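# Pour granules from round-bottom flask into vial

## Task

Transfer the granules out of the round-bottom flask and into the vial. A small remainder in the flask or funnel is acceptable, but nothing may be spilled. At the end the flask has to stand upright in its cork ring and the vial upright in its stand, with the ring, stand and tray left in their original places. Dropping the glass flask more than a few centimetres may break it, which counts as failure.

## Robot and tools

Robot: two UR-type arms, left_arm and right_arm, each with a 140 mm two-finger gripper whose fingers can fold, and each mounted on its own carriage on one shared floor track. left_rail carries left_arm and is always the one toward +y; right_rail carries right_arm. These names do not match image sides.

Scene frame: fixed to the table. Table top is z = 0 and +z is up. +x is the direction the arms face, +y is to their left. The track runs along y at x = 0, with y = 0 at its middle, and the table starts at x = 0.17 m. Each arm base sits at x = 0, y = its carriage position_m, z = 0.04 m. Printed hand positions get less accurate at long reach. Gripper frame: fingers point along its +z and close along its y. end_effector_position is the point between the closed pads; closed fingertips extend about 33 mm past it (9 mm when fully open). A block about 9 cm long projects along the gripper's +x.

execute_actions(actions, cameras): actions is a list holding one action (an empty list just reports state and images). cameras lists camera names (cam_high, cam_flask, cam_tray, cam_vial, cam_left_wrist, cam_right_wrist); omitted or ["all"] gives all, [] gives none. An action may have:
- rows: up to 15 rows, each applied for one 1/30 s step. Every row is a single flat list of 18 numbers in [-1, 1] covering both arms: left_arm shoulder pan, shoulder lift, elbow, wrist 1, wrist 2, wrist 3, gripper position, force_limit, speed, then the same nine for right_arm. The six joint numbers are offsets, not poses: scaled displacements measured from the Joint targets as they stood when the action began (not from the previous row). 1.0 equals 1.326 rad for pan and lift, 1.989 rad for elbow and the three wrists. Repeating the same offset in a later call moves the joint further. Ranges: elbow -3.142 to 3.142, all others -6.283 to 6.283 rad; asking more than 0.010 rad beyond a range gets the call refused. Gripper numbers are absolute commands: position +1 fully open (140 mm), about -0.8 pads touching, -1 close until blocked; force_limit -1/0/+1 about 14/60/107 N; speed -1/0/+1 about 30/140/250 mm/s. To leave a gripper unchanged, resend its last three values (0 is itself a command).
- steps: 1 to 450, at least one per row, default 15. After the rows finish, arms keep heading toward the last row's target.
- until: stops the action early when conditions on left_rail/right_rail fields are met, e.g. {"left_rail": {"position_status": ["!=", "moving"]}}, or {"all": {"status": "ended"}} / {"any": {"status": "ended"}}. Numbers require a comparison (=, !=, <, <=, >, >=). It does not halt the arms.
- left_rail / right_rail: {position_m, speed_m_s, acceleration_factor} or {"stop": true}. position_m is an absolute spot on the track in metres (left_rail -0.8 to 1.5, right_rail -1.5 to 0.8); speed 0.01 to 1 m/s; acceleration_factor 0.1 to 1 (times 0.75 m/s2). Keep carriages at least 0.78 m apart. Wait for arrival before aiming the gripper at scene points.

Joint speed is capped (1.88 rad/s for pan/lift, 2.83 for the rest) and targets can lead the joints by only 0.383/0.575 rad and by at most 100 mm of gripper travel, so large moves need several calls. Check the Joint targets line before computing the next offsets.

Result lines: Joint positions, velocities and targets per arm (rail in m, then six joints in rad); Joint torques (include the arm's own weight, noisy, positive toward larger angle); Wrist force/torque in the gripper's own axes plus a peak line; end_effector_position, quat_wxyz, velocities; Tool commands; object_status (0 moving, 1 blocked while opening, 2 blocked while closing = gripped, 3 reached target or pads met); position_measured in counts (3 open, 230 closed); rail position_m, position_status (moving, done, contact_stop, time_out, stopped, stopped_with_arm, stopped_for_other_arm, stopped_for_other_carriage) and position_answer (taken/not_taken). "joint command not followed" means the clearance check altered targets; "joint sent to its limit" means a joint hit its end.

Gripping: close with position -1 and confirm object_status 2. Grip near the fingertips; deep in the palm the fingers fold and narrow parts slip. Fingertips pressed into a surface fold quietly. To squeeze harder, raise force_limit and switch position between -1 and -0.98. Closing pushes the tips about 24 mm outward; keep clearance above surfaces.

zoom_image(camera, region [x0,y0,x1,y1], at most 504x504 px) enlarges part of a camera's latest image (896x504). zero_wrist_force(arm) tares that arm's wrist sensor. read_manual(section) only returns licence text. finished_scene(scene, check) must be called twice: the first gives a condition-by-condition check and lets you still fix things, the second ends the scene irreversibly.

Avoid: dropping or releasing moving parts, spilling granules, tipping the flask or vial, moving the ring, stand or tray, knocking things off the work area, collisions between arms, hard pushes. Contact force near 150 N or joint torque at limits (287, 287, 130, 46.9, 46.9, 46.9 N m) stops the arm for 10 s. Holding loads far out or twisting stiffly strains the wrist; long stretched holds heat motors (fault at 85 °C). Smooth, quick, low-effort motion is preferred.

Each tool is called as name(argument=value, ...), one argument or row to a line, values as JSON.

## Session

I'll start by reading the robot's state and looking at all cameras.

execute_actions(
  actions=[],
)

Scene clock: 0.00 s.
left_arm: end_effector_position=(+0.6290, +1.2544, +0.1760) position_measured=3 object_status=3 end_effector_quat_wxyz=(+0.000, +0.000, +1.000, +0.000) end_effector_velocity=(+0.000, +0.000, +0.000) end_effector_angular_velocity=(+0.000, +0.000, +0.000) | right_arm: end_effector_position=(+0.6290, -0.8684, +0.1760) position_measured=3 object_status=3 end_effector_quat_wxyz=(+0.000, +0.000, +1.000, +0.000) end_effector_velocity=(+0.000, +0.000, -0.001) end_effector_angular_velocity=(+0.000, +0.001, -0.001)
Joint positions: left_arm=[1.254 -0.281 -1.556 2.144 -2.158 -1.571 -0.281] | right_arm=[-0.868 -0.281 -1.556 2.144 -2.158 -1.571 -0.281]
Joint velocities: left_arm=[0 -0.001 0 0 0 0 0] | right_arm=[0 0 0.001 0 0 0 0.001]
Joint torques (N m): no reading
Wrist force (N): no reading
Wrist torque (N m): no reading
Wrist force, peak (N): no reading
Joint targets: left_arm=[1.254 -0.281 -1.556 2.144 -2.158 -1.571 -0.280] | right_arm=[-0.868 -0.280 -1.556 2.144 -2.158 -1.571 -0.280]
Tool commands: left_gripper/position=+1.0 left_gripper/force_limit=+1.0 left_gripper/speed=+1.0 right_gripper/position=+1.0 right_gripper/force_limit=+1.0 right_gripper/speed=+1.0
left_rail: position_m=1.254 position_status=done
right_rail: position_m=-0.868 position_status=done

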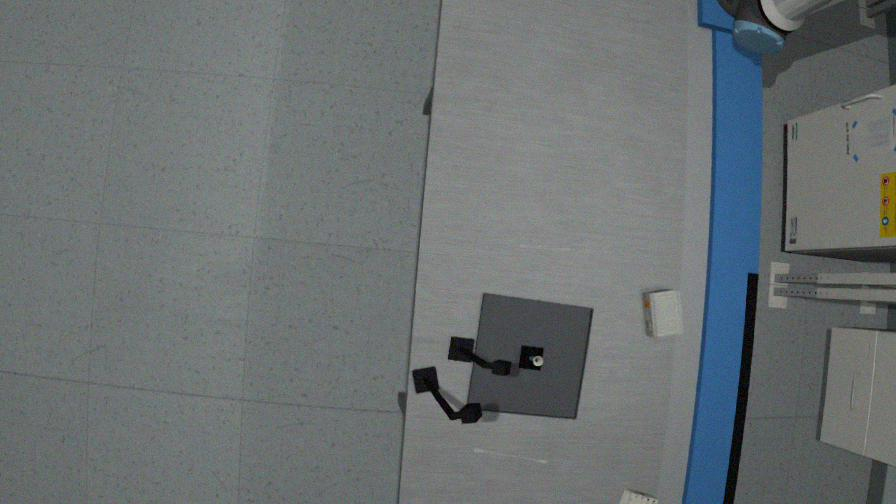

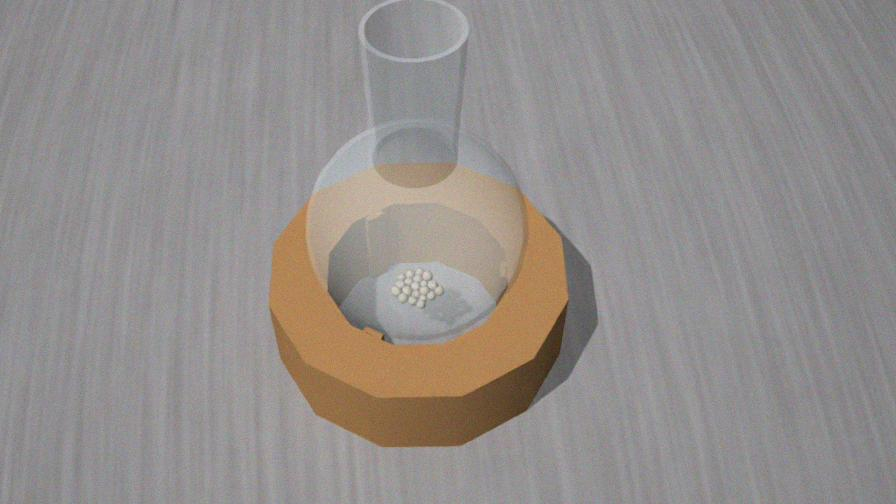

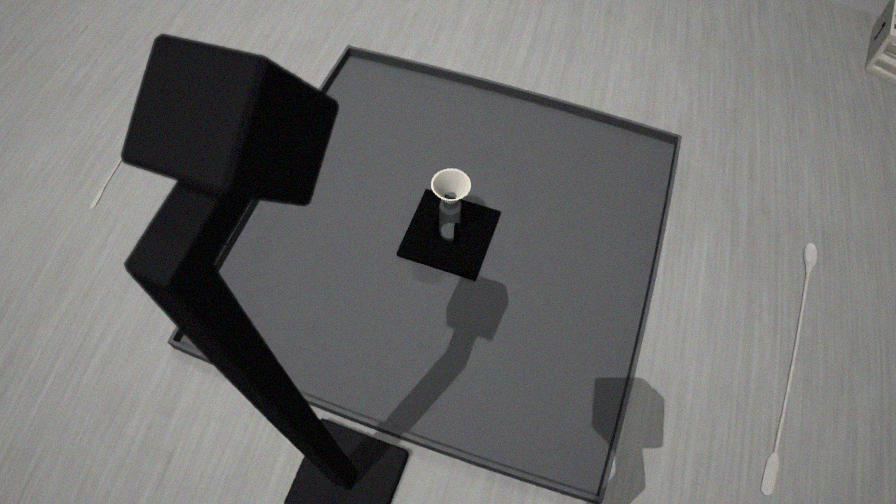

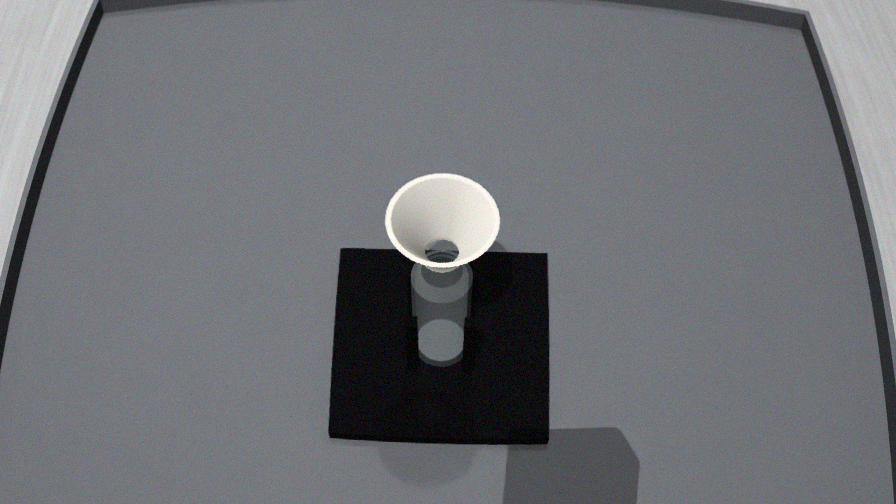

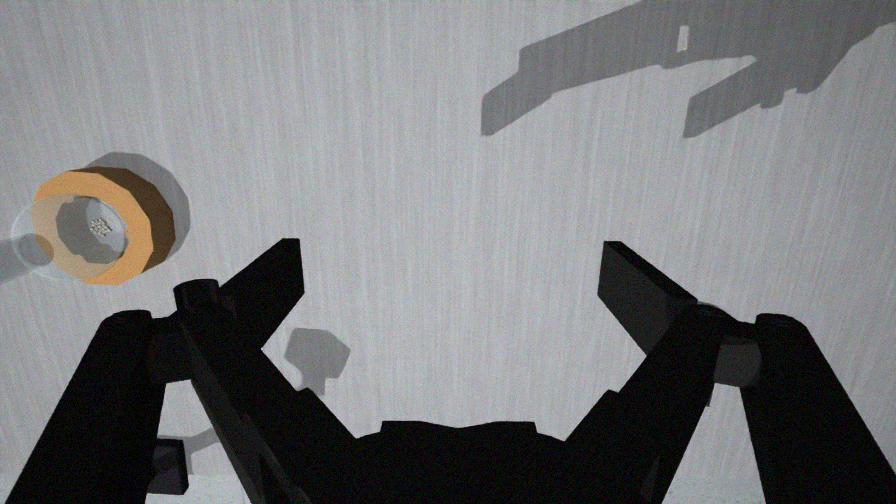

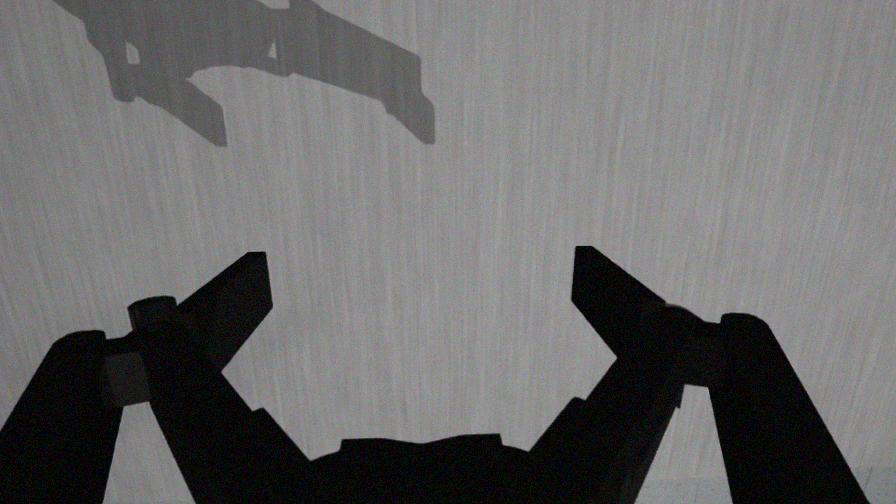

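zoom_image(
  camera="cam_high",
  region=[392, 240, 712, 504],
)

zoom_image(
  camera="cam_flask",
  region=[250, 0, 650, 460],
)

zoom_image(
  camera="cam_vial",
  region=[320, 150, 560, 460],
)

Scaled by 1.575 from the camera's 896x504 image, which has a finer 1280x720 frame.

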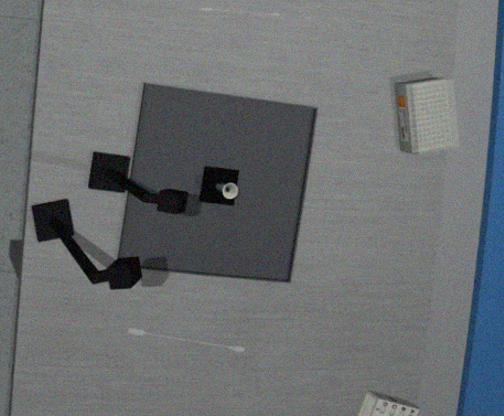

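Scaled by 1.096 from the camera's 896x504 image, which has a finer 1280x720 frame.

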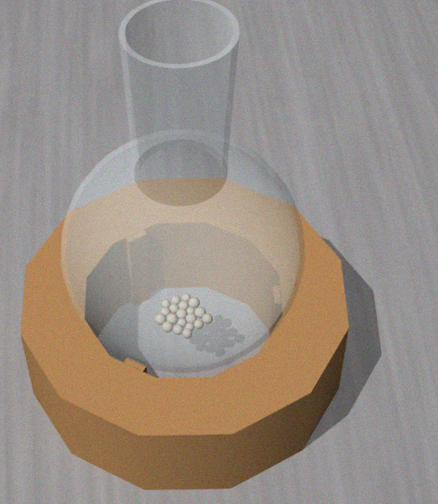

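Scaled by 1.626 from the camera's 896x504 image, which has a finer 1280x720 frame.

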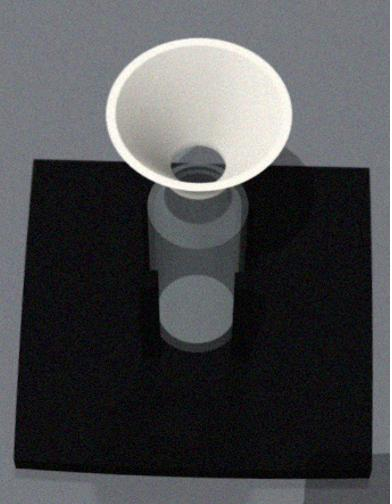

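zoom_image(
  camera="cam_left_wrist",
  region=[0, 130, 260, 330],
)

zoom_image(
  camera="cam_left_wrist",
  region=[0, 300, 380, 504],
)

zoom_image(
  camera="cam_tray",
  region=[340, 130, 580, 310],
)

Scaled by 1.938 from the camera's 896x504 image, which has a finer 1280x720 frame.

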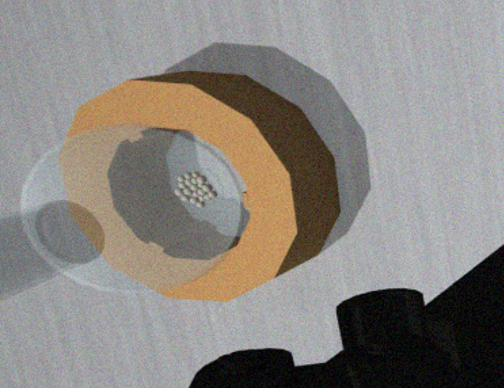

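Scaled by 1.326 from the camera's 896x504 image, which has a finer 1280x720 frame.

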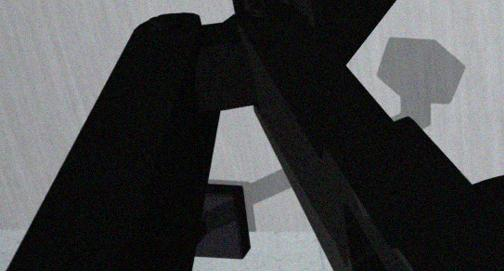

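Scaled by 2.100 from the camera's 896x504 image, which has a finer 1280x720 frame.

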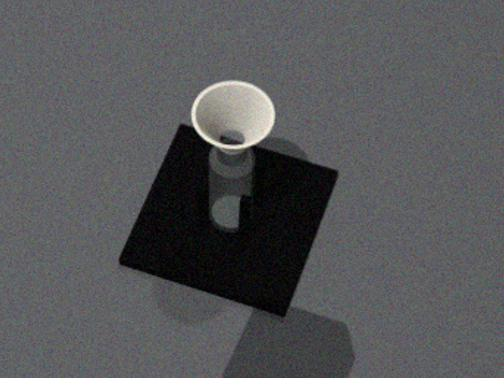

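execute_actions(
  actions=[
    {"rows": [[0.0212,-0.0155,-0.0123,0.013,0.016,0.0141,1,1,1,0,0,0,0,0,0,1,1,1],[0.0636,-0.0466,-0.0368,0.038,0.048,0.0424,1,1,1,0,0,0,0,0,0,1,1,1],[0.106,-0.0777,-0.0614,0.076,0.095,0.0707,1,1,1,0,0,0,0,0,0,1,1,1],[0.148,-0.1088,-0.0859,0.127,0.158,0.0989,1,1,1,0,0,0,0,0,0,1,1,1],[0.1907,-0.1399,-0.1104,0.19,0.237,0.1272,1,1,1,0,0,0,0,0,0,1,1,1],[0.2119,-0.1554,-0.1227,0.6325,0.7898,0.1413,1,1,1,0,0,0,0,0,0,1,1,1]], "steps": 36},
  ],
  cameras=["cam_left_wrist"],
)

Scene clock: 396.17 s.
left_arm: end_effector_position=(+0.4841, +1.7319, +0.5479) position_measured=3 object_status=3 end_effector_quat_wxyz=(-0.251, +0.174, +0.790, +0.531) end_effector_velocity=(-0.001, +0.001, +0.000) end_effector_angular_velocity=(+0.002, +0.002, +0.000) | right_arm: end_effector_position=(+0.6290, -0.8684, +0.1760) position_measured=3 object_status=3 end_effector_quat_wxyz=(+0.000, +0.000, +1.000, +0.000) end_effector_velocity=(+0.000, -0.001, +0.000) end_effector_angular_velocity=(-0.002, +0.000, +0.000)
Joint positions: left_arm=[1.254 -0.022 -1.746 1.919 -1.103 -0.398 -0.022] | right_arm=[-0.868 -0.281 -1.556 2.144 -2.158 -1.571 -0.281]
Joint velocities: left_arm=[0 0.001 0 0.001 0.002 0.002 0] | right_arm=[0 0 0 0 0 -0.002 0]
Joint torques (N m): left_arm=[14.19 -45.86 -58.64 -0.7 4.42 3.37] | right_arm=[3.59 -43.09 -39.17 -4.93 0.19 0.7]
Wrist force (N): left_arm=[-0.4 -0.3 1.2] | right_arm=[-0.3 0.2 0.8]
Wrist torque (N m): left_arm=[0.02 0.07 -0.02] | right_arm=[0.05 0.08 0.00]
Wrist force, peak (N): left_arm=[1.5 -8.3 9.0] | right_arm=[-0.2 0.4 0.9]
Joint targets: left_arm=[1.254 -0.022 -1.746 1.919 -1.103 -0.398 -0.022] | right_arm=[-0.868 -0.280 -1.556 2.144 -2.158 -1.571 -0.280]
left_rail: position_m=1.254 position_status=done
right_rail: position_m=-0.868 position_status=done
Images, in order (width x height): cam_left_wrist 896x504.

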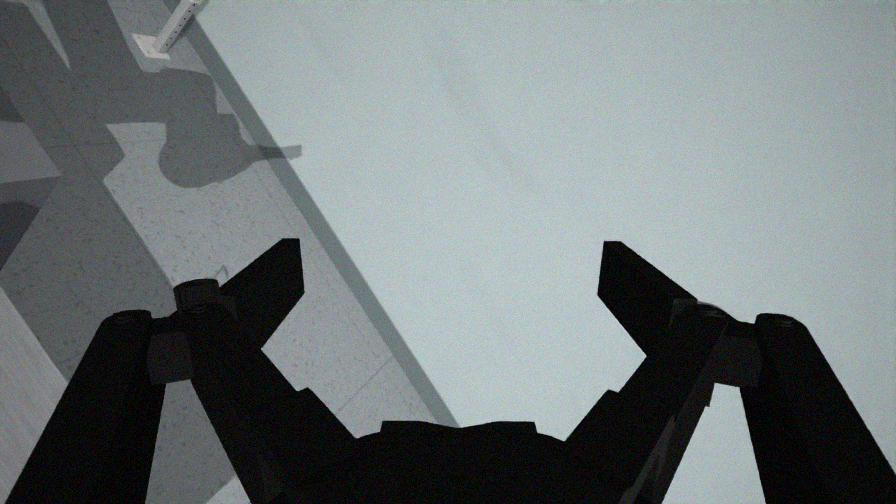

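execute_actions(
  actions=[
    {"left_rail": {"position_m": 0.804}, "rows": [[0.0017,-0.0012,0.03,0.02,0.05,0.001,1,1,1,0,0,0,0,0,0,1,1,1],[0.005,-0.0036,0.08,0.05,0.13,0.003,1,1,1,0,0,0,0,0,0,1,1,1],[0.009,-0.006,0.14,0.09,0.24,0.006,1,1,1,0,0,0,0,0,0,1,1,1],[0.013,-0.009,0.2,0.13,0.37,0.009,1,1,1,0,0,0,0,0,0,1,1,1],[0.0166,-0.0121,0.3137,0.1619,0.99,0.0111,1,1,1,0,0,0,0,0,0,1,1,1]], "steps": 75, "until": {"all": {"status": "ended"}, "left_rail": {"position_m": ["<", 0.0]}}},
  ],
  cameras=["cam_left_wrist", "cam_flask"],
)

Scene clock: 417.90 s.
left_arm: end_effector_position=(+0.6300, +0.9779, +0.2998) position_measured=3 object_status=3 end_effector_quat_wxyz=(+0.000, +0.707, +0.000, +0.707) end_effector_velocity=(+0.000, +0.000, +0.000) end_effector_angular_velocity=(+0.000, +0.000, -0.001) | right_arm: end_effector_position=(+0.6290, -0.8684, +0.1760) position_measured=3 object_status=3 end_effector_quat_wxyz=(+0.000, +0.000, +1.000, +0.000) end_effector_velocity=(-0.001, +0.000, -0.001) end_effector_angular_velocity=(+0.000, +0.001, +0.000)
Joint positions: left_arm=[0.804 0 -1.762 2.543 -0.781 1.571 0] | right_arm=[-0.868 -0.281 -1.556 2.144 -2.158 -1.571 -0.281]
Joint velocities: left_arm=[0 0 0 0 0 0 0] | right_arm=[0 0 0 0.001 0 0 0]
Joint torques (N m): left_arm=[10.05 -30.54 -23.83 -1.72 2.54 3.2] | right_arm=[0.92 -44.46 -41.41 -4.4 0.12 0.48]
Wrist force (N): left_arm=[-0.9 -0.6 0.4] | right_arm=[0.0 0.3 0.7]
Wrist torque (N m): left_arm=[0.08 0.12 -0.05] | right_arm=[0.07 0.00 0.01]
Wrist force, peak (N): left_arm=[2.7 11.7 -3.3] | right_arm=[0.3 0.6 1.0]
Joint targets: left_arm=[0.804 0.000 -1.762 2.543 -0.781 1.571 0.000] | right_arm=[-0.868 -0.280 -1.556 2.144 -2.158 -1.571 -0.280]
left_rail: position_m=0.804 position_status=done
right_rail: position_m=-0.868 position_status=done
Images, in order (width x height): cam_flask 896x504, cam_left_wrist 896x504.

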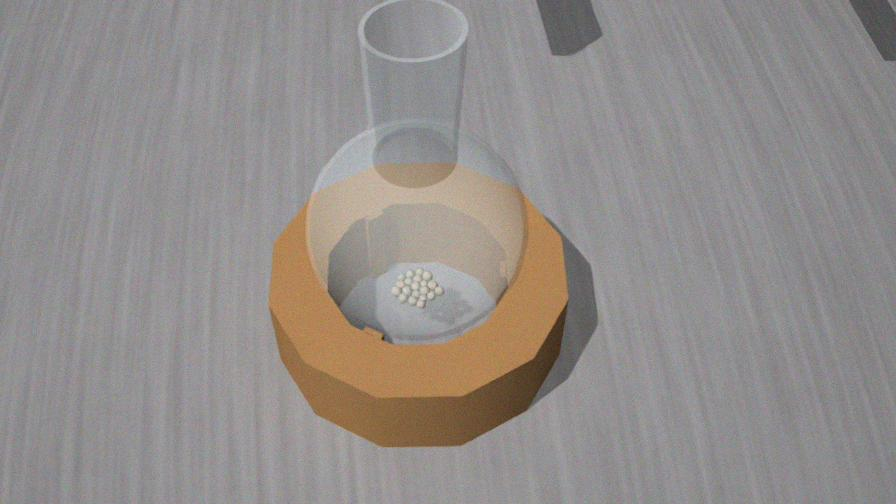

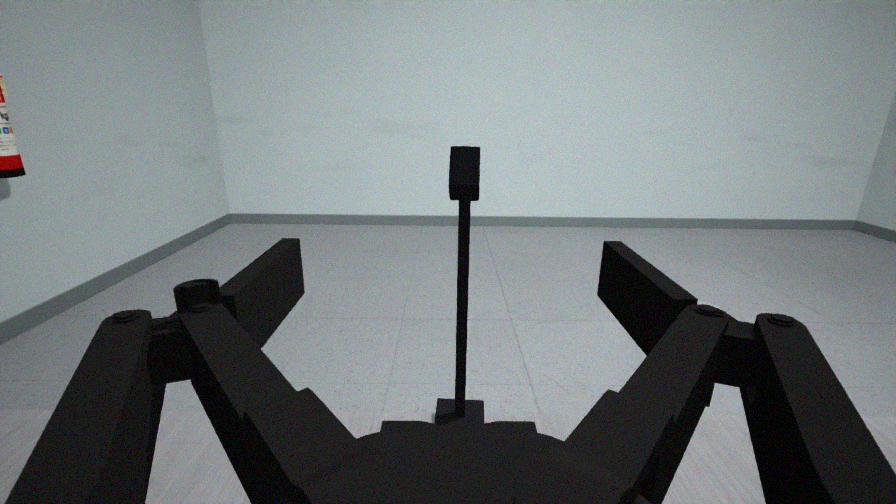

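execute_actions(
  actions=[
    {"rows": [[0,0.0078,0.0014,-0.0066,0,0,1,1,1,0,0,0,0,0,0,1,1,1],[0,0.026,0.0046,-0.022,0,0,1,1,1,0,0,0,0,0,0,1,1,1],[0,0.0521,0.0092,-0.0439,0,0,1,1,1,0,0,0,0,0,0,1,1,1],[0,0.0885,0.0157,-0.0747,0,0,1,1,1,0,0,0,0,0,0,1,1,1],[0,0.1301,0.0231,-0.1098,0,0,1,1,1,0,0,0,0,0,0,1,1,1],[0,0.1718,0.0305,-0.145,0,0,1,1,1,0,0,0,0,0,0,1,1,1],[0,0.2082,0.0369,-0.1757,0,0,1,1,1,0,0,0,0,0,0,1,1,1],[0,0.2342,0.0415,-0.1977,0,0,1,1,1,0,0,0,0,0,0,1,1,1],[0,0.2525,0.0448,-0.2131,0,0,1,1,1,0,0,0,0,0,0,1,1,1],[0,0.2603,0.0462,-0.2197,0,0,1,1,1,0,0,0,0,0,0,1,1,1]], "steps": 20},
  ],
  cameras=["cam_left_wrist", "cam_flask"],
)

Scene clock: 502.27 s.
left_arm: end_effector_position=(+0.6319, +0.9779, +0.1699) position_measured=3 object_status=3 end_effector_quat_wxyz=(+0.000, +0.707, +0.000, +0.707) end_effector_velocity=(+0.000, +0.000, -0.001) end_effector_angular_velocity=(+0.000, -0.001, +0.001) | right_arm: end_effector_position=(+0.6290, -0.8684, +0.1760) position_measured=3 object_status=3 end_effector_quat_wxyz=(+0.000, +0.000, +1.000, +0.000) end_effector_velocity=(+0.000, +0.001, +0.000) end_effector_angular_velocity=(+0.000, +0.000, +0.001)
Joint positions: left_arm=[0.804 0 -1.417 2.635 -1.218 1.571 0] | right_arm=[-0.868 -0.281 -1.556 2.144 -2.158 -1.571 -0.281]
Joint velocities: left_arm=[0 0 0.003 0 -0.003 -0.001 0] | right_arm=[0 0.001 -0.001 0.001 0 0 0]
Joint torques (N m): left_arm=[-3.92 -21.15 -5 -5.27 2.33 3.17] | right_arm=[0.91 -43.47 -40.22 -4.34 0.33 0.58]
Wrist force (N): left_arm=[-2.0 -0.8 0.4] | right_arm=[-0.3 0.2 0.8]
Wrist torque (N m): left_arm=[0.04 0.35 -0.04] | right_arm=[0.04 0.06 0.00]
Wrist force, peak (N): left_arm=[-5.8 -0.7 1.1] | right_arm=[0.0 0.3 1.0]
Joint targets: left_arm=[0.804 0.000 -1.417 2.635 -1.218 1.571 0.000] | right_arm=[-0.868 -0.280 -1.556 2.144 -2.158 -1.571 -0.280]
left_rail: position_m=0.804 position_status=done
right_rail: position_m=-0.868 position_status=done
Images, in order (width x height): cam_flask 896x504, cam_left_wrist 896x504.

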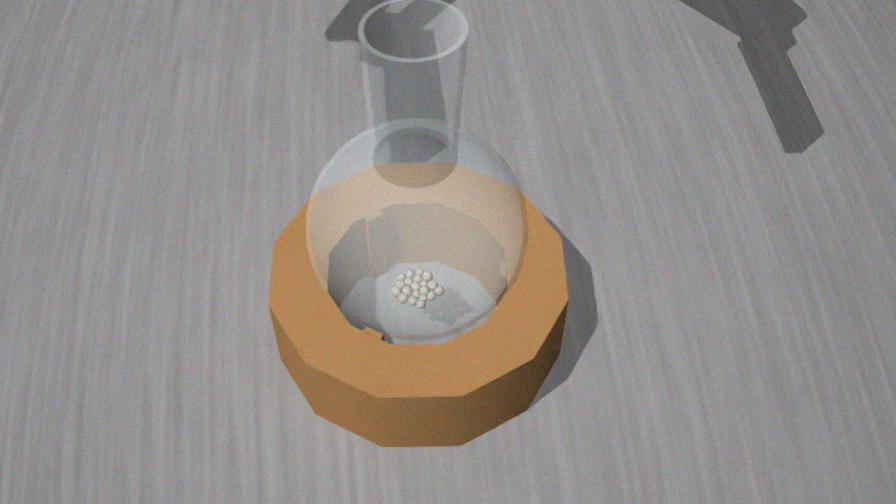

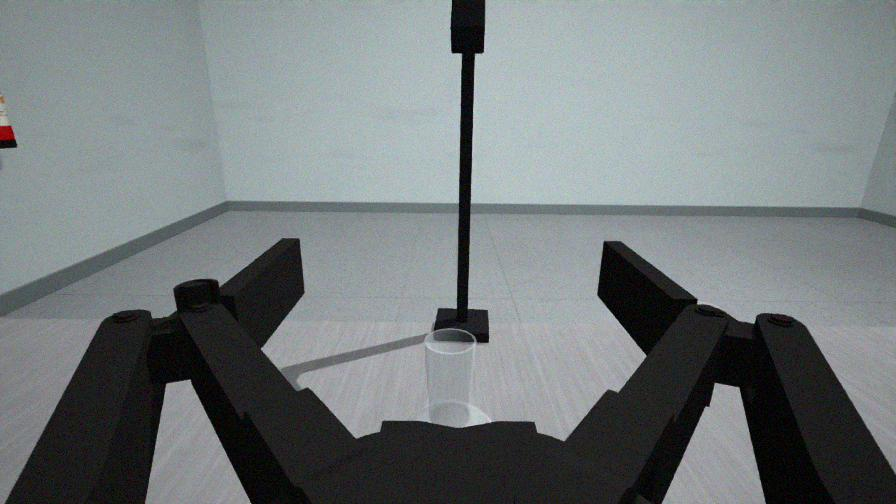

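zoom_image(
  camera="cam_left_wrist",
  region=[340, 290, 560, 440],
)

Scaled by 2.291 from the camera's 896x504 image, which has a finer 1280x720 frame.

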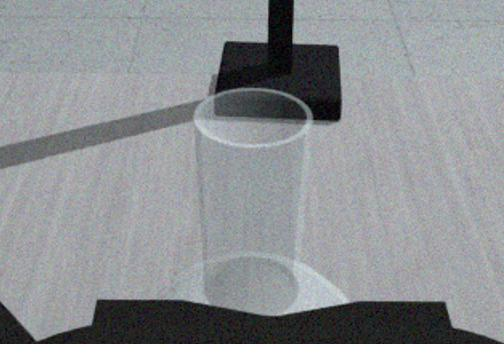

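execute_actions(
  actions=[
    {"rows": [[0,0.0049,0.0002,-0.0035,0,0,1,1,1,0,0,0,0,0,0,1,1,1],[0,0.0163,0.0007,-0.0116,0,0,1,1,1,0,0,0,0,0,0,1,1,1],[0,0.0325,0.0014,-0.0231,0,0,1,1,1,0,0,0,0,0,0,1,1,1],[0,0.0553,0.0024,-0.0393,0,0,1,1,1,0,0,0,0,0,0,1,1,1],[0,0.0813,0.0036,-0.0578,0,0,1,1,1,0,0,0,0,0,0,1,1,1],[0,0.1073,0.0047,-0.0762,0,0,1,1,1,0,0,0,0,0,0,1,1,1],[0,0.13,0.0057,-0.0924,0,0,1,1,1,0,0,0,0,0,0,1,1,1],[0,0.1463,0.0064,-0.104,0,0,1,1,1,0,0,0,0,0,0,1,1,1],[0,0.1576,0.0069,-0.112,0,0,1,1,1,0,0,0,0,0,0,1,1,1],[0,0.1625,0.0071,-0.1155,0,0,1,1,1,0,0,0,0,0,0,1,1,1]], "steps": 18},
  ],
  cameras=["cam_left_wrist", "cam_flask"],
)

zoom_image(
  camera="cam_left_wrist",
  region=[270, 180, 640, 440],
)

Scene clock: 537.57 s.
left_arm: end_effector_position=(+0.6319, +0.9779, +0.1050) position_measured=3 object_status=3 end_effector_quat_wxyz=(+0.000, +0.707, +0.000, +0.707) end_effector_velocity=(+0.000, +0.000, -0.001) end_effector_angular_velocity=(+0.000, +0.000, +0.000) | right_arm: end_effector_position=(+0.6290, -0.8684, +0.1760) position_measured=3 object_status=3 end_effector_quat_wxyz=(+0.000, +0.000, +1.000, +0.000) end_effector_velocity=(+0.000, +0.001, +0.001) end_effector_angular_velocity=(-0.001, -0.001, +0.001)
Joint positions: left_arm=[0.804 0 -1.202 2.649 -1.447 1.571 0] | right_arm=[-0.868 -0.281 -1.556 2.144 -2.158 -1.571 -0.281]
Joint velocities: left_arm=[0 0 0.003 0 -0.003 0 0] | right_arm=[0 0.002 -0.001 -0.001 0.001 0 0]
Joint torques (N m): left_arm=[-8.75 -29.5 4.08 -6.19 1.94 3.21] | right_arm=[3.52 -45.32 -40.54 -4.42 -0.14 0.49]
Wrist force (N): left_arm=[-1.7 -0.9 0.8] | right_arm=[-0.3 0.1 0.7]
Wrist torque (N m): left_arm=[-0.02 0.25 -0.08] | right_arm=[0.02 0.08 0.00]
Wrist force, peak (N): left_arm=[-3.6 -0.9 0.7] | right_arm=[0.1 0.4 0.8]
Joint targets: left_arm=[0.804 0.000 -1.201 2.649 -1.448 1.571 0.000] | right_arm=[-0.868 -0.280 -1.556 2.144 -2.158 -1.571 -0.280]
left_rail: position_m=0.804 position_status=done
right_rail: position_m=-0.868 position_status=done
Images, in order (width x height): cam_flask 896x504, cam_left_wrist 896x504.

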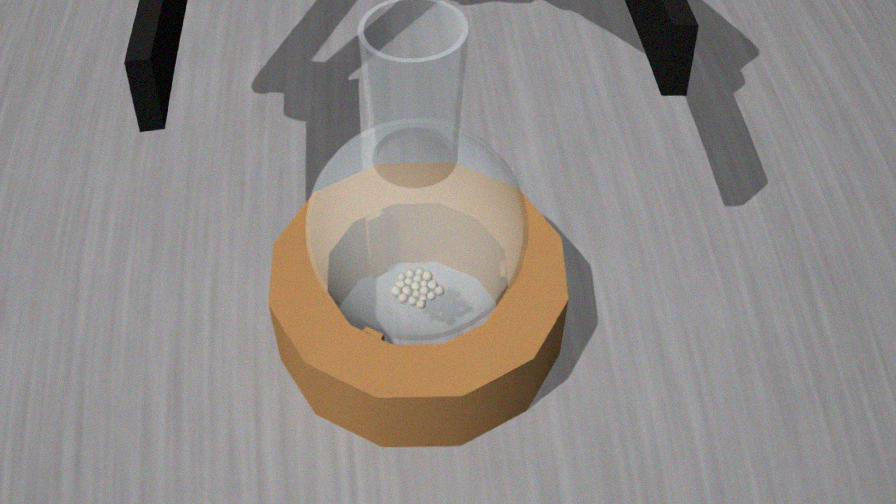

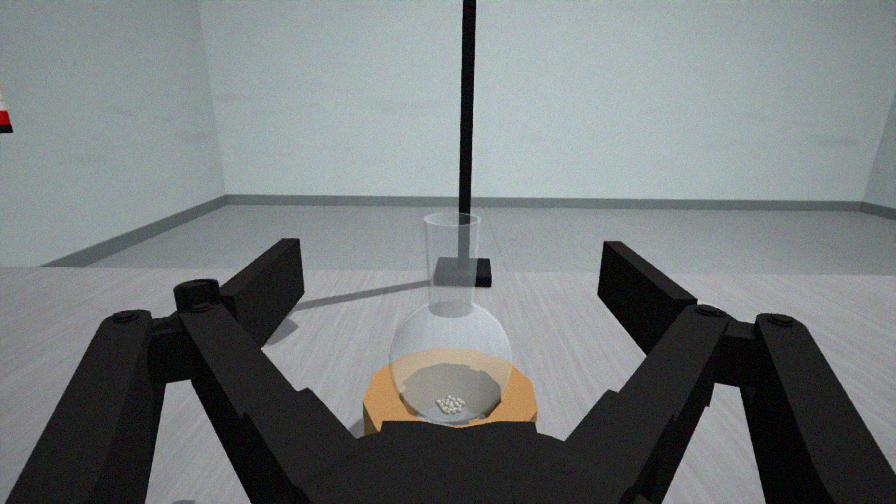

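Scaled by 1.362 from the camera's 896x504 image, which has a finer 1280x720 frame.

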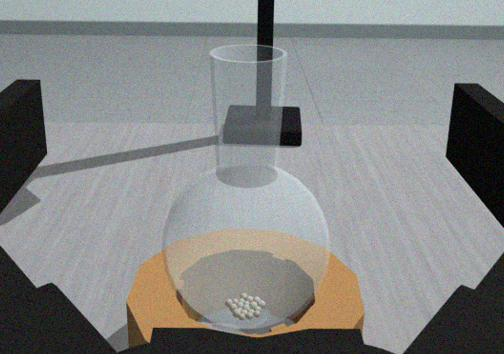

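zoom_image(
  camera="cam_flask",
  region=[100, 0, 480, 200],
)

zoom_image(
  camera="cam_flask",
  region=[340, 0, 720, 200],
)

Scaled by 1.326 from the camera's 896x504 image, which has a finer 1280x720 frame.

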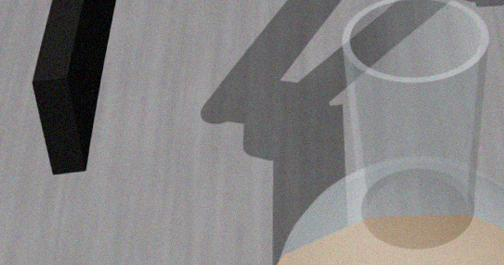

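Scaled by 1.326 from the camera's 896x504 image, which has a finer 1280x720 frame.

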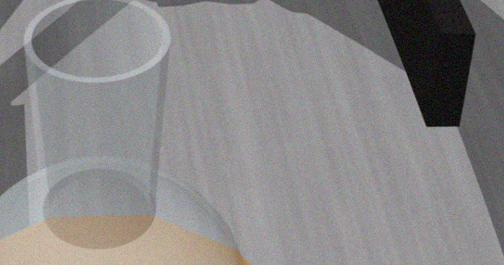

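execute_actions(
  actions=[
    {"rows": [[0,0,0,0,0,0,0.04,-0.4,-0.5,0,0,0,0,0,0,1,1,1]], "steps": 36},
  ],
  cameras=["cam_left_wrist", "cam_flask"],
)

zoom_image(
  camera="cam_left_wrist",
  region=[320, 180, 590, 400],
)

Scene clock: 663.13 s.
left_arm: end_effector_position=(+0.6319, +0.9779, +0.1049) position_measured=124 object_status=3 end_effector_quat_wxyz=(+0.000, +0.707, +0.000, +0.707) end_effector_velocity=(+0.000, +0.000, +0.000) end_effector_angular_velocity=(+0.000, +0.000, +0.000) | right_arm: end_effector_position=(+0.6290, -0.8684, +0.1760) position_measured=3 object_status=3 end_effector_quat_wxyz=(+0.000, +0.000, +1.000, +0.000) end_effector_velocity=(+0.000, +0.000, +0.000) end_effector_angular_velocity=(+0.000, -0.001, +0.000)
Joint positions: left_arm=[0.804 0 -1.201 2.649 -1.448 1.571 0] | right_arm=[-0.868 -0.281 -1.556 2.144 -2.158 -1.571 -0.281]
Joint velocities: left_arm=[0 0 0 0 0 0.001 0] | right_arm=[0 0 0 0 -0.001 0 0]
Joint torques (N m): left_arm=[-9.01 -31.27 -8.57 -4.14 1.49 3.02] | right_arm=[2.27 -42.99 -40.18 -4.2 0.12 0.89]
Wrist force (N): left_arm=[-1.5 -0.9 0.8] | right_arm=[-0.2 0.1 0.5]
Wrist torque (N m): left_arm=[-0.01 0.18 -0.09] | right_arm=[0.02 0.05 0.00]
Wrist force, peak (N): left_arm=[-2.1 -0.9 0.9] | right_arm=[-0.3 0.6 0.7]
Joint targets: left_arm=[0.804 0.000 -1.201 2.649 -1.448 1.571 0.000] | right_arm=[-0.868 -0.280 -1.556 2.144 -2.158 -1.571 -0.280]
left_rail: position_m=0.804 position_status=done
right_rail: position_m=-0.868 position_status=done
Images, in order (width x height): cam_flask 896x504, cam_left_wrist 896x504.

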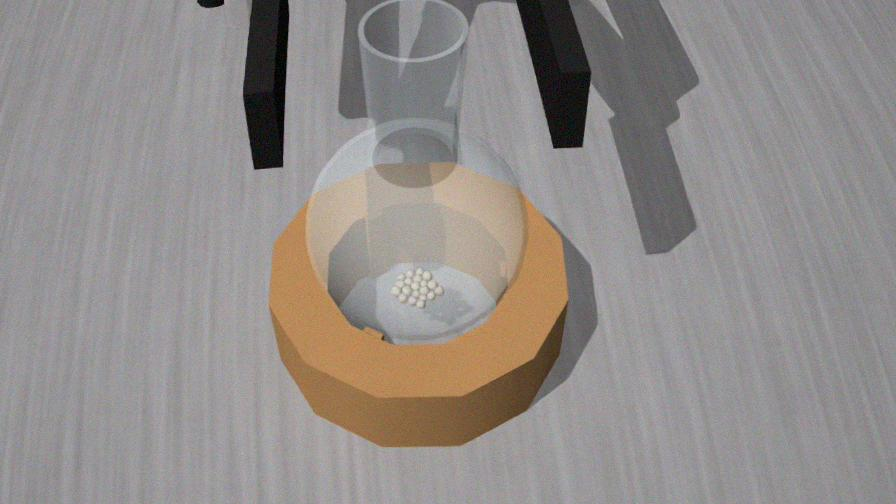

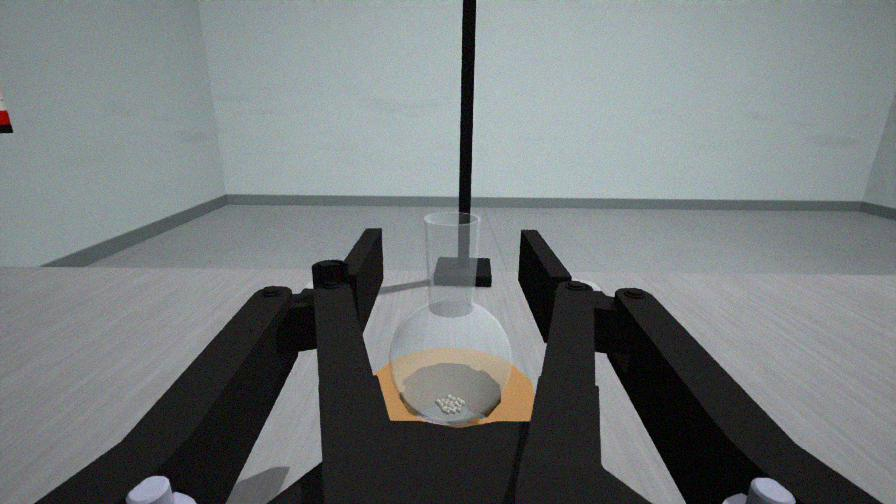

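Scaled by 1.867 from the camera's 896x504 image, which has a finer 1280x720 frame.

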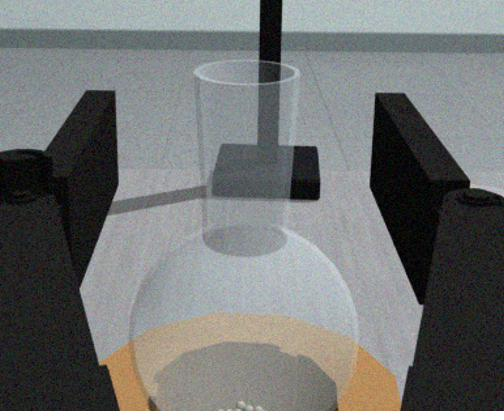

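execute_actions(
  actions=[
    {"rows": [[0,-0.0005,0.0013,-0.001,0,0,0.04,-0.3,-0.5,0,0,0,0,0,0,1,1,1],[0,-0.001,0.0027,-0.002,0,0,0.04,-0.3,-0.5,0,0,0,0,0,0,1,1,1],[0,-0.001,0.0027,-0.002,0,0,0.04,-0.3,-0.5,0,0,0,0,0,0,1,1,1],[0,-0.001,0.0027,-0.002,0,0,-1,-0.3,-1,0,0,0,0,0,0,1,1,1]], "steps": 75},
  ],
  cameras=["cam_left_wrist", "cam_flask"],
)

zoom_image(
  camera="cam_left_wrist",
  region=[340, 180, 570, 400],
)

zoom_image(
  camera="cam_flask",
  region=[240, 0, 620, 220],
)

Scene clock: 696.00 s.
left_arm: end_effector_position=(+0.6288, +0.9779, +0.1049) position_measured=197 object_status=2 end_effector_quat_wxyz=(+0.000, +0.707, +0.000, +0.707) end_effector_velocity=(+0.000, +0.000, +0.000) end_effector_angular_velocity=(-0.001, +0.000, +0.000) | right_arm: end_effector_position=(+0.6290, -0.8684, +0.1760) position_measured=3 object_status=3 end_effector_quat_wxyz=(+0.000, +0.000, +1.000, +0.000) end_effector_velocity=(+0.000, +0.000, +0.000) end_effector_angular_velocity=(+0.001, +0.000, +0.000)
Joint positions: left_arm=[0.804 0 -1.203 2.655 -1.452 1.571 0] | right_arm=[-0.868 -0.281 -1.556 2.144 -2.158 -1.571 -0.281]
Joint velocities: left_arm=[0 0 0 0 0 0 -0.001] | right_arm=[0 0 0 0 0 0.001 0]
Joint torques (N m): left_arm=[-8.2 -55.87 -0.59 -4.62 1.08 3.08] | right_arm=[2.55 -42.39 -40.31 -4.04 0.28 1.12]
Wrist force (N): left_arm=[-1.4 -0.5 0.5] | right_arm=[0.0 0.2 0.9]
Wrist torque (N m): left_arm=[0.02 0.17 -0.10] | right_arm=[0.05 0.00 0.01]
Wrist force, peak (N): left_arm=[-1.6 -0.9 1.5] | right_arm=[-0.1 0.8 0.6]
Joint targets: left_arm=[0.804 0.000 -1.203 2.655 -1.452 1.571 0.000] | right_arm=[-0.868 -0.280 -1.556 2.144 -2.158 -1.571 -0.280]
left_rail: position_m=0.804 position_status=done
right_rail: position_m=-0.868 position_status=done
Images, in order (width x height): cam_flask 896x504, cam_left_wrist 896x504.

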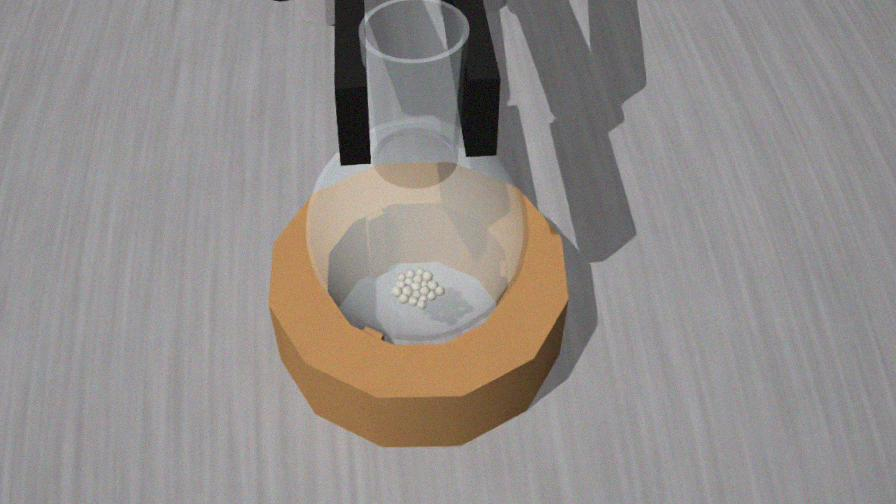

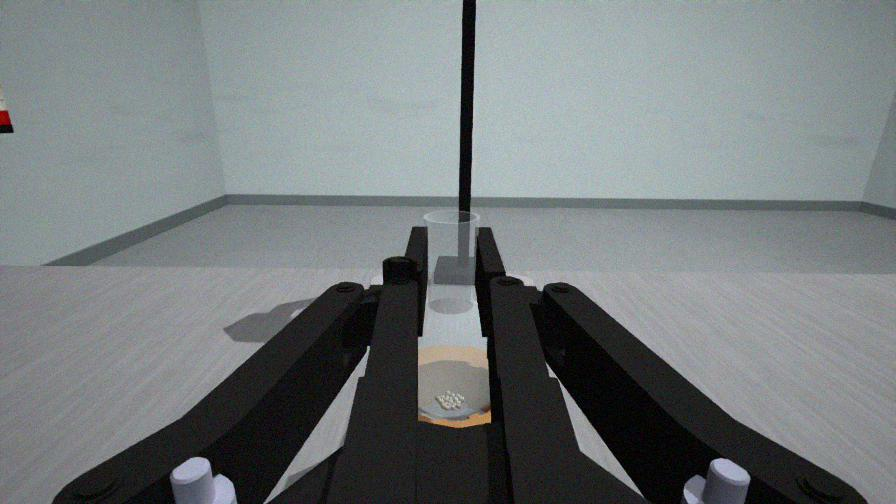

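Scaled by 2.191 from the camera's 896x504 image, which has a finer 1280x720 frame.

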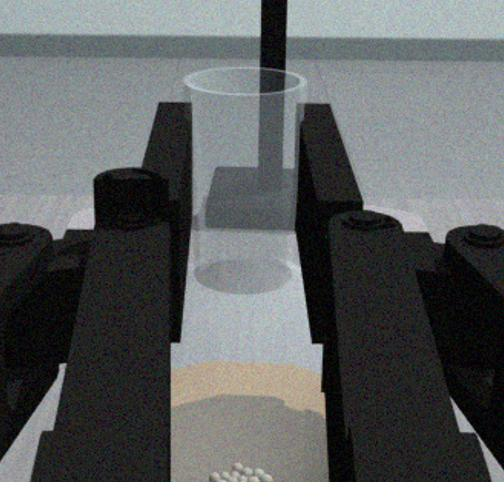

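Scaled by 1.326 from the camera's 896x504 image, which has a finer 1280x720 frame.

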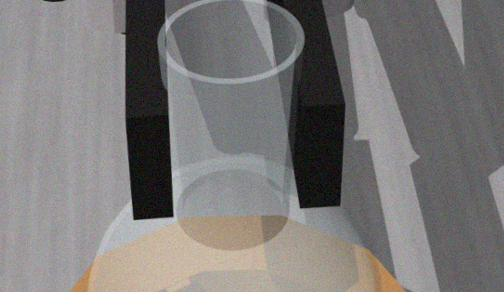

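execute_actions(
  actions=[
    {"right_rail": {"position_m": -1.15}, "rows": [[0,-0.0019,0,0.0013,0,0,-1,-0.3,-1,0,0,0,0,0,0,1,1,1],[0,-0.0065,-0.0001,0.0044,0,0,-1,-0.3,-1,0,0,0,0,0,0,1,1,1],[0,-0.0129,-0.0003,0.0089,0,0,-1,-0.3,-1,0,0,0,0,0,0,1,1,1],[0,-0.022,-0.0004,0.0151,0,0,-1,-0.3,-1,0,0,0,0,0,0,1,1,1],[0,-0.0323,-0.0006,0.0222,0,0,-1,-0.3,-1,0,0,0,0,0,0,1,1,1],[0,-0.0426,-0.0009,0.0293,0,0,-1,-0.3,-1,0,0,0,0,0,0,1,1,1],[0,-0.0517,-0.001,0.0355,0,0,-1,-0.3,-1,0,0,0,0,0,0,1,1,1],[0,-0.0581,-0.0012,0.04,0,0,-1,-0.3,-1,0,0,0,0,0,0,1,1,1],[0,-0.0627,-0.0013,0.0431,0,0,-1,-0.3,-1,0,0,0,0,0,0,1,1,1],[0,-0.0646,-0.0013,0.0444,0,0,-1,-0.3,-1,0,0,0,0,0,0,1,1,1]], "steps": 18},
  ],
  cameras=["cam_left_wrist", "cam_flask"],
)

Scene clock: 737.90 s.
left_arm: end_effector_position=(+0.6289, +0.9779, +0.1298) position_measured=197 object_status=2 end_effector_quat_wxyz=(+0.000, +0.707, +0.000, +0.707) end_effector_velocity=(+0.000, +0.000, +0.000) end_effector_angular_velocity=(+0.000, +0.000, -0.001) | right_arm: end_effector_position=(+0.6290, -1.1499, +0.1760) position_measured=3 object_status=3 end_effector_quat_wxyz=(+0.000, +0.000, +1.000, +0.000) end_effector_velocity=(-0.001, -0.003, +0.000) end_effector_angular_velocity=(-0.002, +0.000, -0.003)
Joint positions: left_arm=[0.804 0 -1.288 2.652 -1.363 1.571 0] | right_arm=[-1.15 -0.281 -1.556 2.144 -2.158 -1.571 -0.28]
Joint velocities: left_arm=[0 0 0 -0.001 0 0.001 0] | right_arm=[-0.001 -0.002 -0.001 0.001 -0.001 -0.001 0.001]
Joint torques (N m): left_arm=[-8.02 -52.62 -21.13 -1.37 -0.05 2.79] | right_arm=[0.13 -43.98 -39.45 -4.05 0.44 0.78]
Wrist force (N): left_arm=[-2.3 -0.8 0.7] | right_arm=[0.1 0.1 0.8]
Wrist torque (N m): left_arm=[0.02 0.23 -0.04] | right_arm=[0.03 -0.03 0.00]
Wrist force, peak (N): left_arm=[-3.1 -0.9 0.3] | right_arm=[-0.3 2.6 0.5]
Joint targets: left_arm=[0.804 0.000 -1.288 2.652 -1.363 1.571 0.000] | right_arm=[-1.150 -0.280 -1.556 2.144 -2.158 -1.571 -0.280]
left_rail: position_m=0.804 position_status=done
right_rail: position_m=-1.150 position_status=done
Images, in order (width x height): cam_flask 896x504, cam_left_wrist 896x504.

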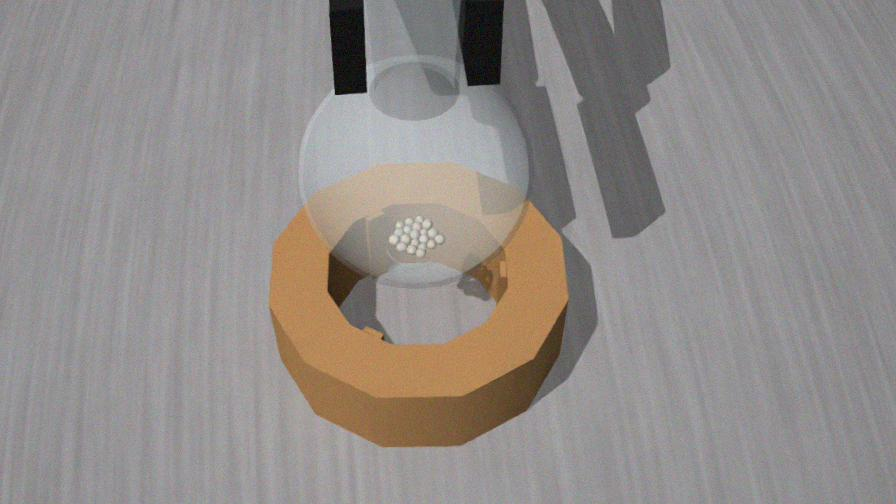

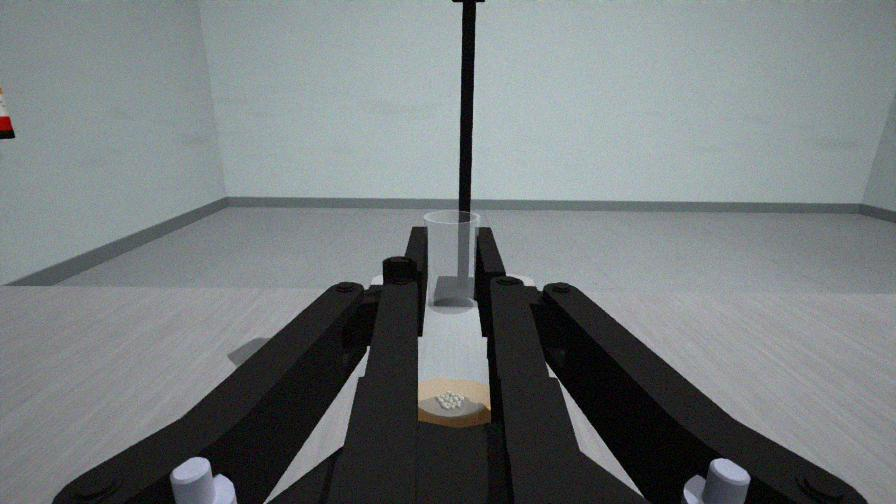

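execute_actions(
  actions=[],
  cameras=["cam_high", "cam_vial"],
)

Scene clock: 766.77 s.
left_arm: end_effector_position=(+0.6289, +0.9779, +0.1298) position_measured=197 object_status=2 end_effector_quat_wxyz=(+0.000, +0.707, +0.000, +0.707) end_effector_velocity=(+0.001, +0.000, +0.001) end_effector_angular_velocity=(+0.001, -0.001, +0.000) | right_arm: end_effector_position=(+0.6290, -1.1500, +0.1760) position_measured=3 object_status=3 end_effector_quat_wxyz=(+0.000, +0.000, +1.000, +0.000) end_effector_velocity=(+0.000, +0.000, +0.000) end_effector_angular_velocity=(-0.001, +0.001, +0.000)
Joint positions: left_arm=[0.804 0 -1.288 2.652 -1.363 1.571 0] | right_arm=[-1.15 -0.281 -1.556 2.144 -2.158 -1.571 -0.281]
Joint velocities: left_arm=[0 0 0 -0.001 0 0 0.001] | right_arm=[0 0 0 -0.001 0.001 -0.001 0]
Joint torques (N m): left_arm=[-8 -51.25 -12.67 -2.37 -0.2 2.82] | right_arm=[2.37 -42.56 -39.71 -4.09 0.08 0.97]
Wrist force (N): left_arm=[-2.2 -0.5 1.0] | right_arm=[-0.2 0.5 0.2]
Wrist torque (N m): left_arm=[0.06 0.21 -0.04] | right_arm=[0.10 0.06 0.01]
Wrist force, peak (N): left_arm=[-2.7 -0.8 0.8] | right_arm=[-0.4 0.6 0.8]
Joint targets: left_arm=[0.804 0.000 -1.288 2.652 -1.363 1.571 0.000] | right_arm=[-1.150 -0.280 -1.556 2.144 -2.158 -1.571 -0.280]
Tool commands: left_gripper/position=-1.0 left_gripper/force_limit=-0.3 left_gripper/speed=-1.0 right_gripper/position=+1.0 right_gripper/force_limit=+1.0 right_gripper/speed=+1.0
left_rail: position_m=0.804 position_status=done
right_rail: position_m=-1.150 position_status=done
Images, in order (width x height): cam_high 896x504, cam_vial 896x504.

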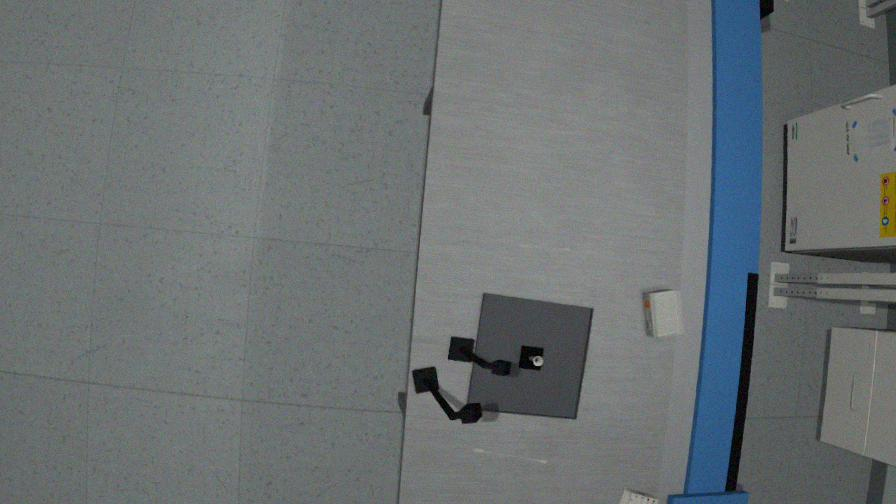

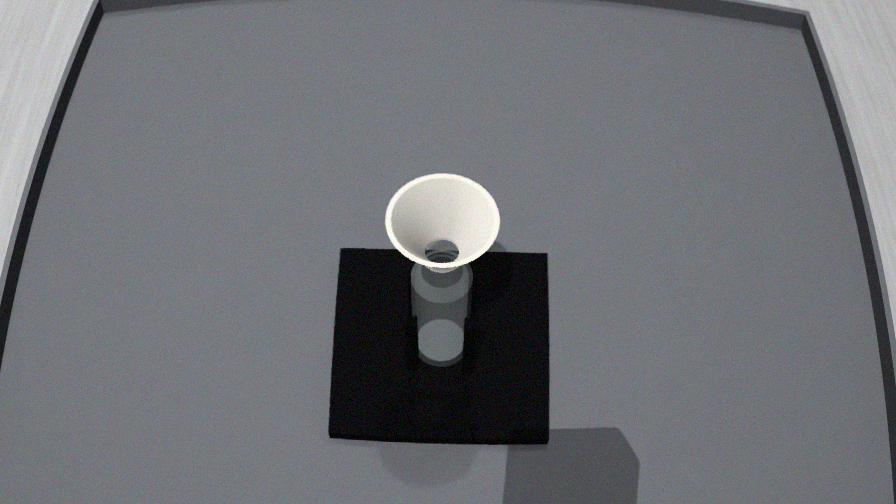

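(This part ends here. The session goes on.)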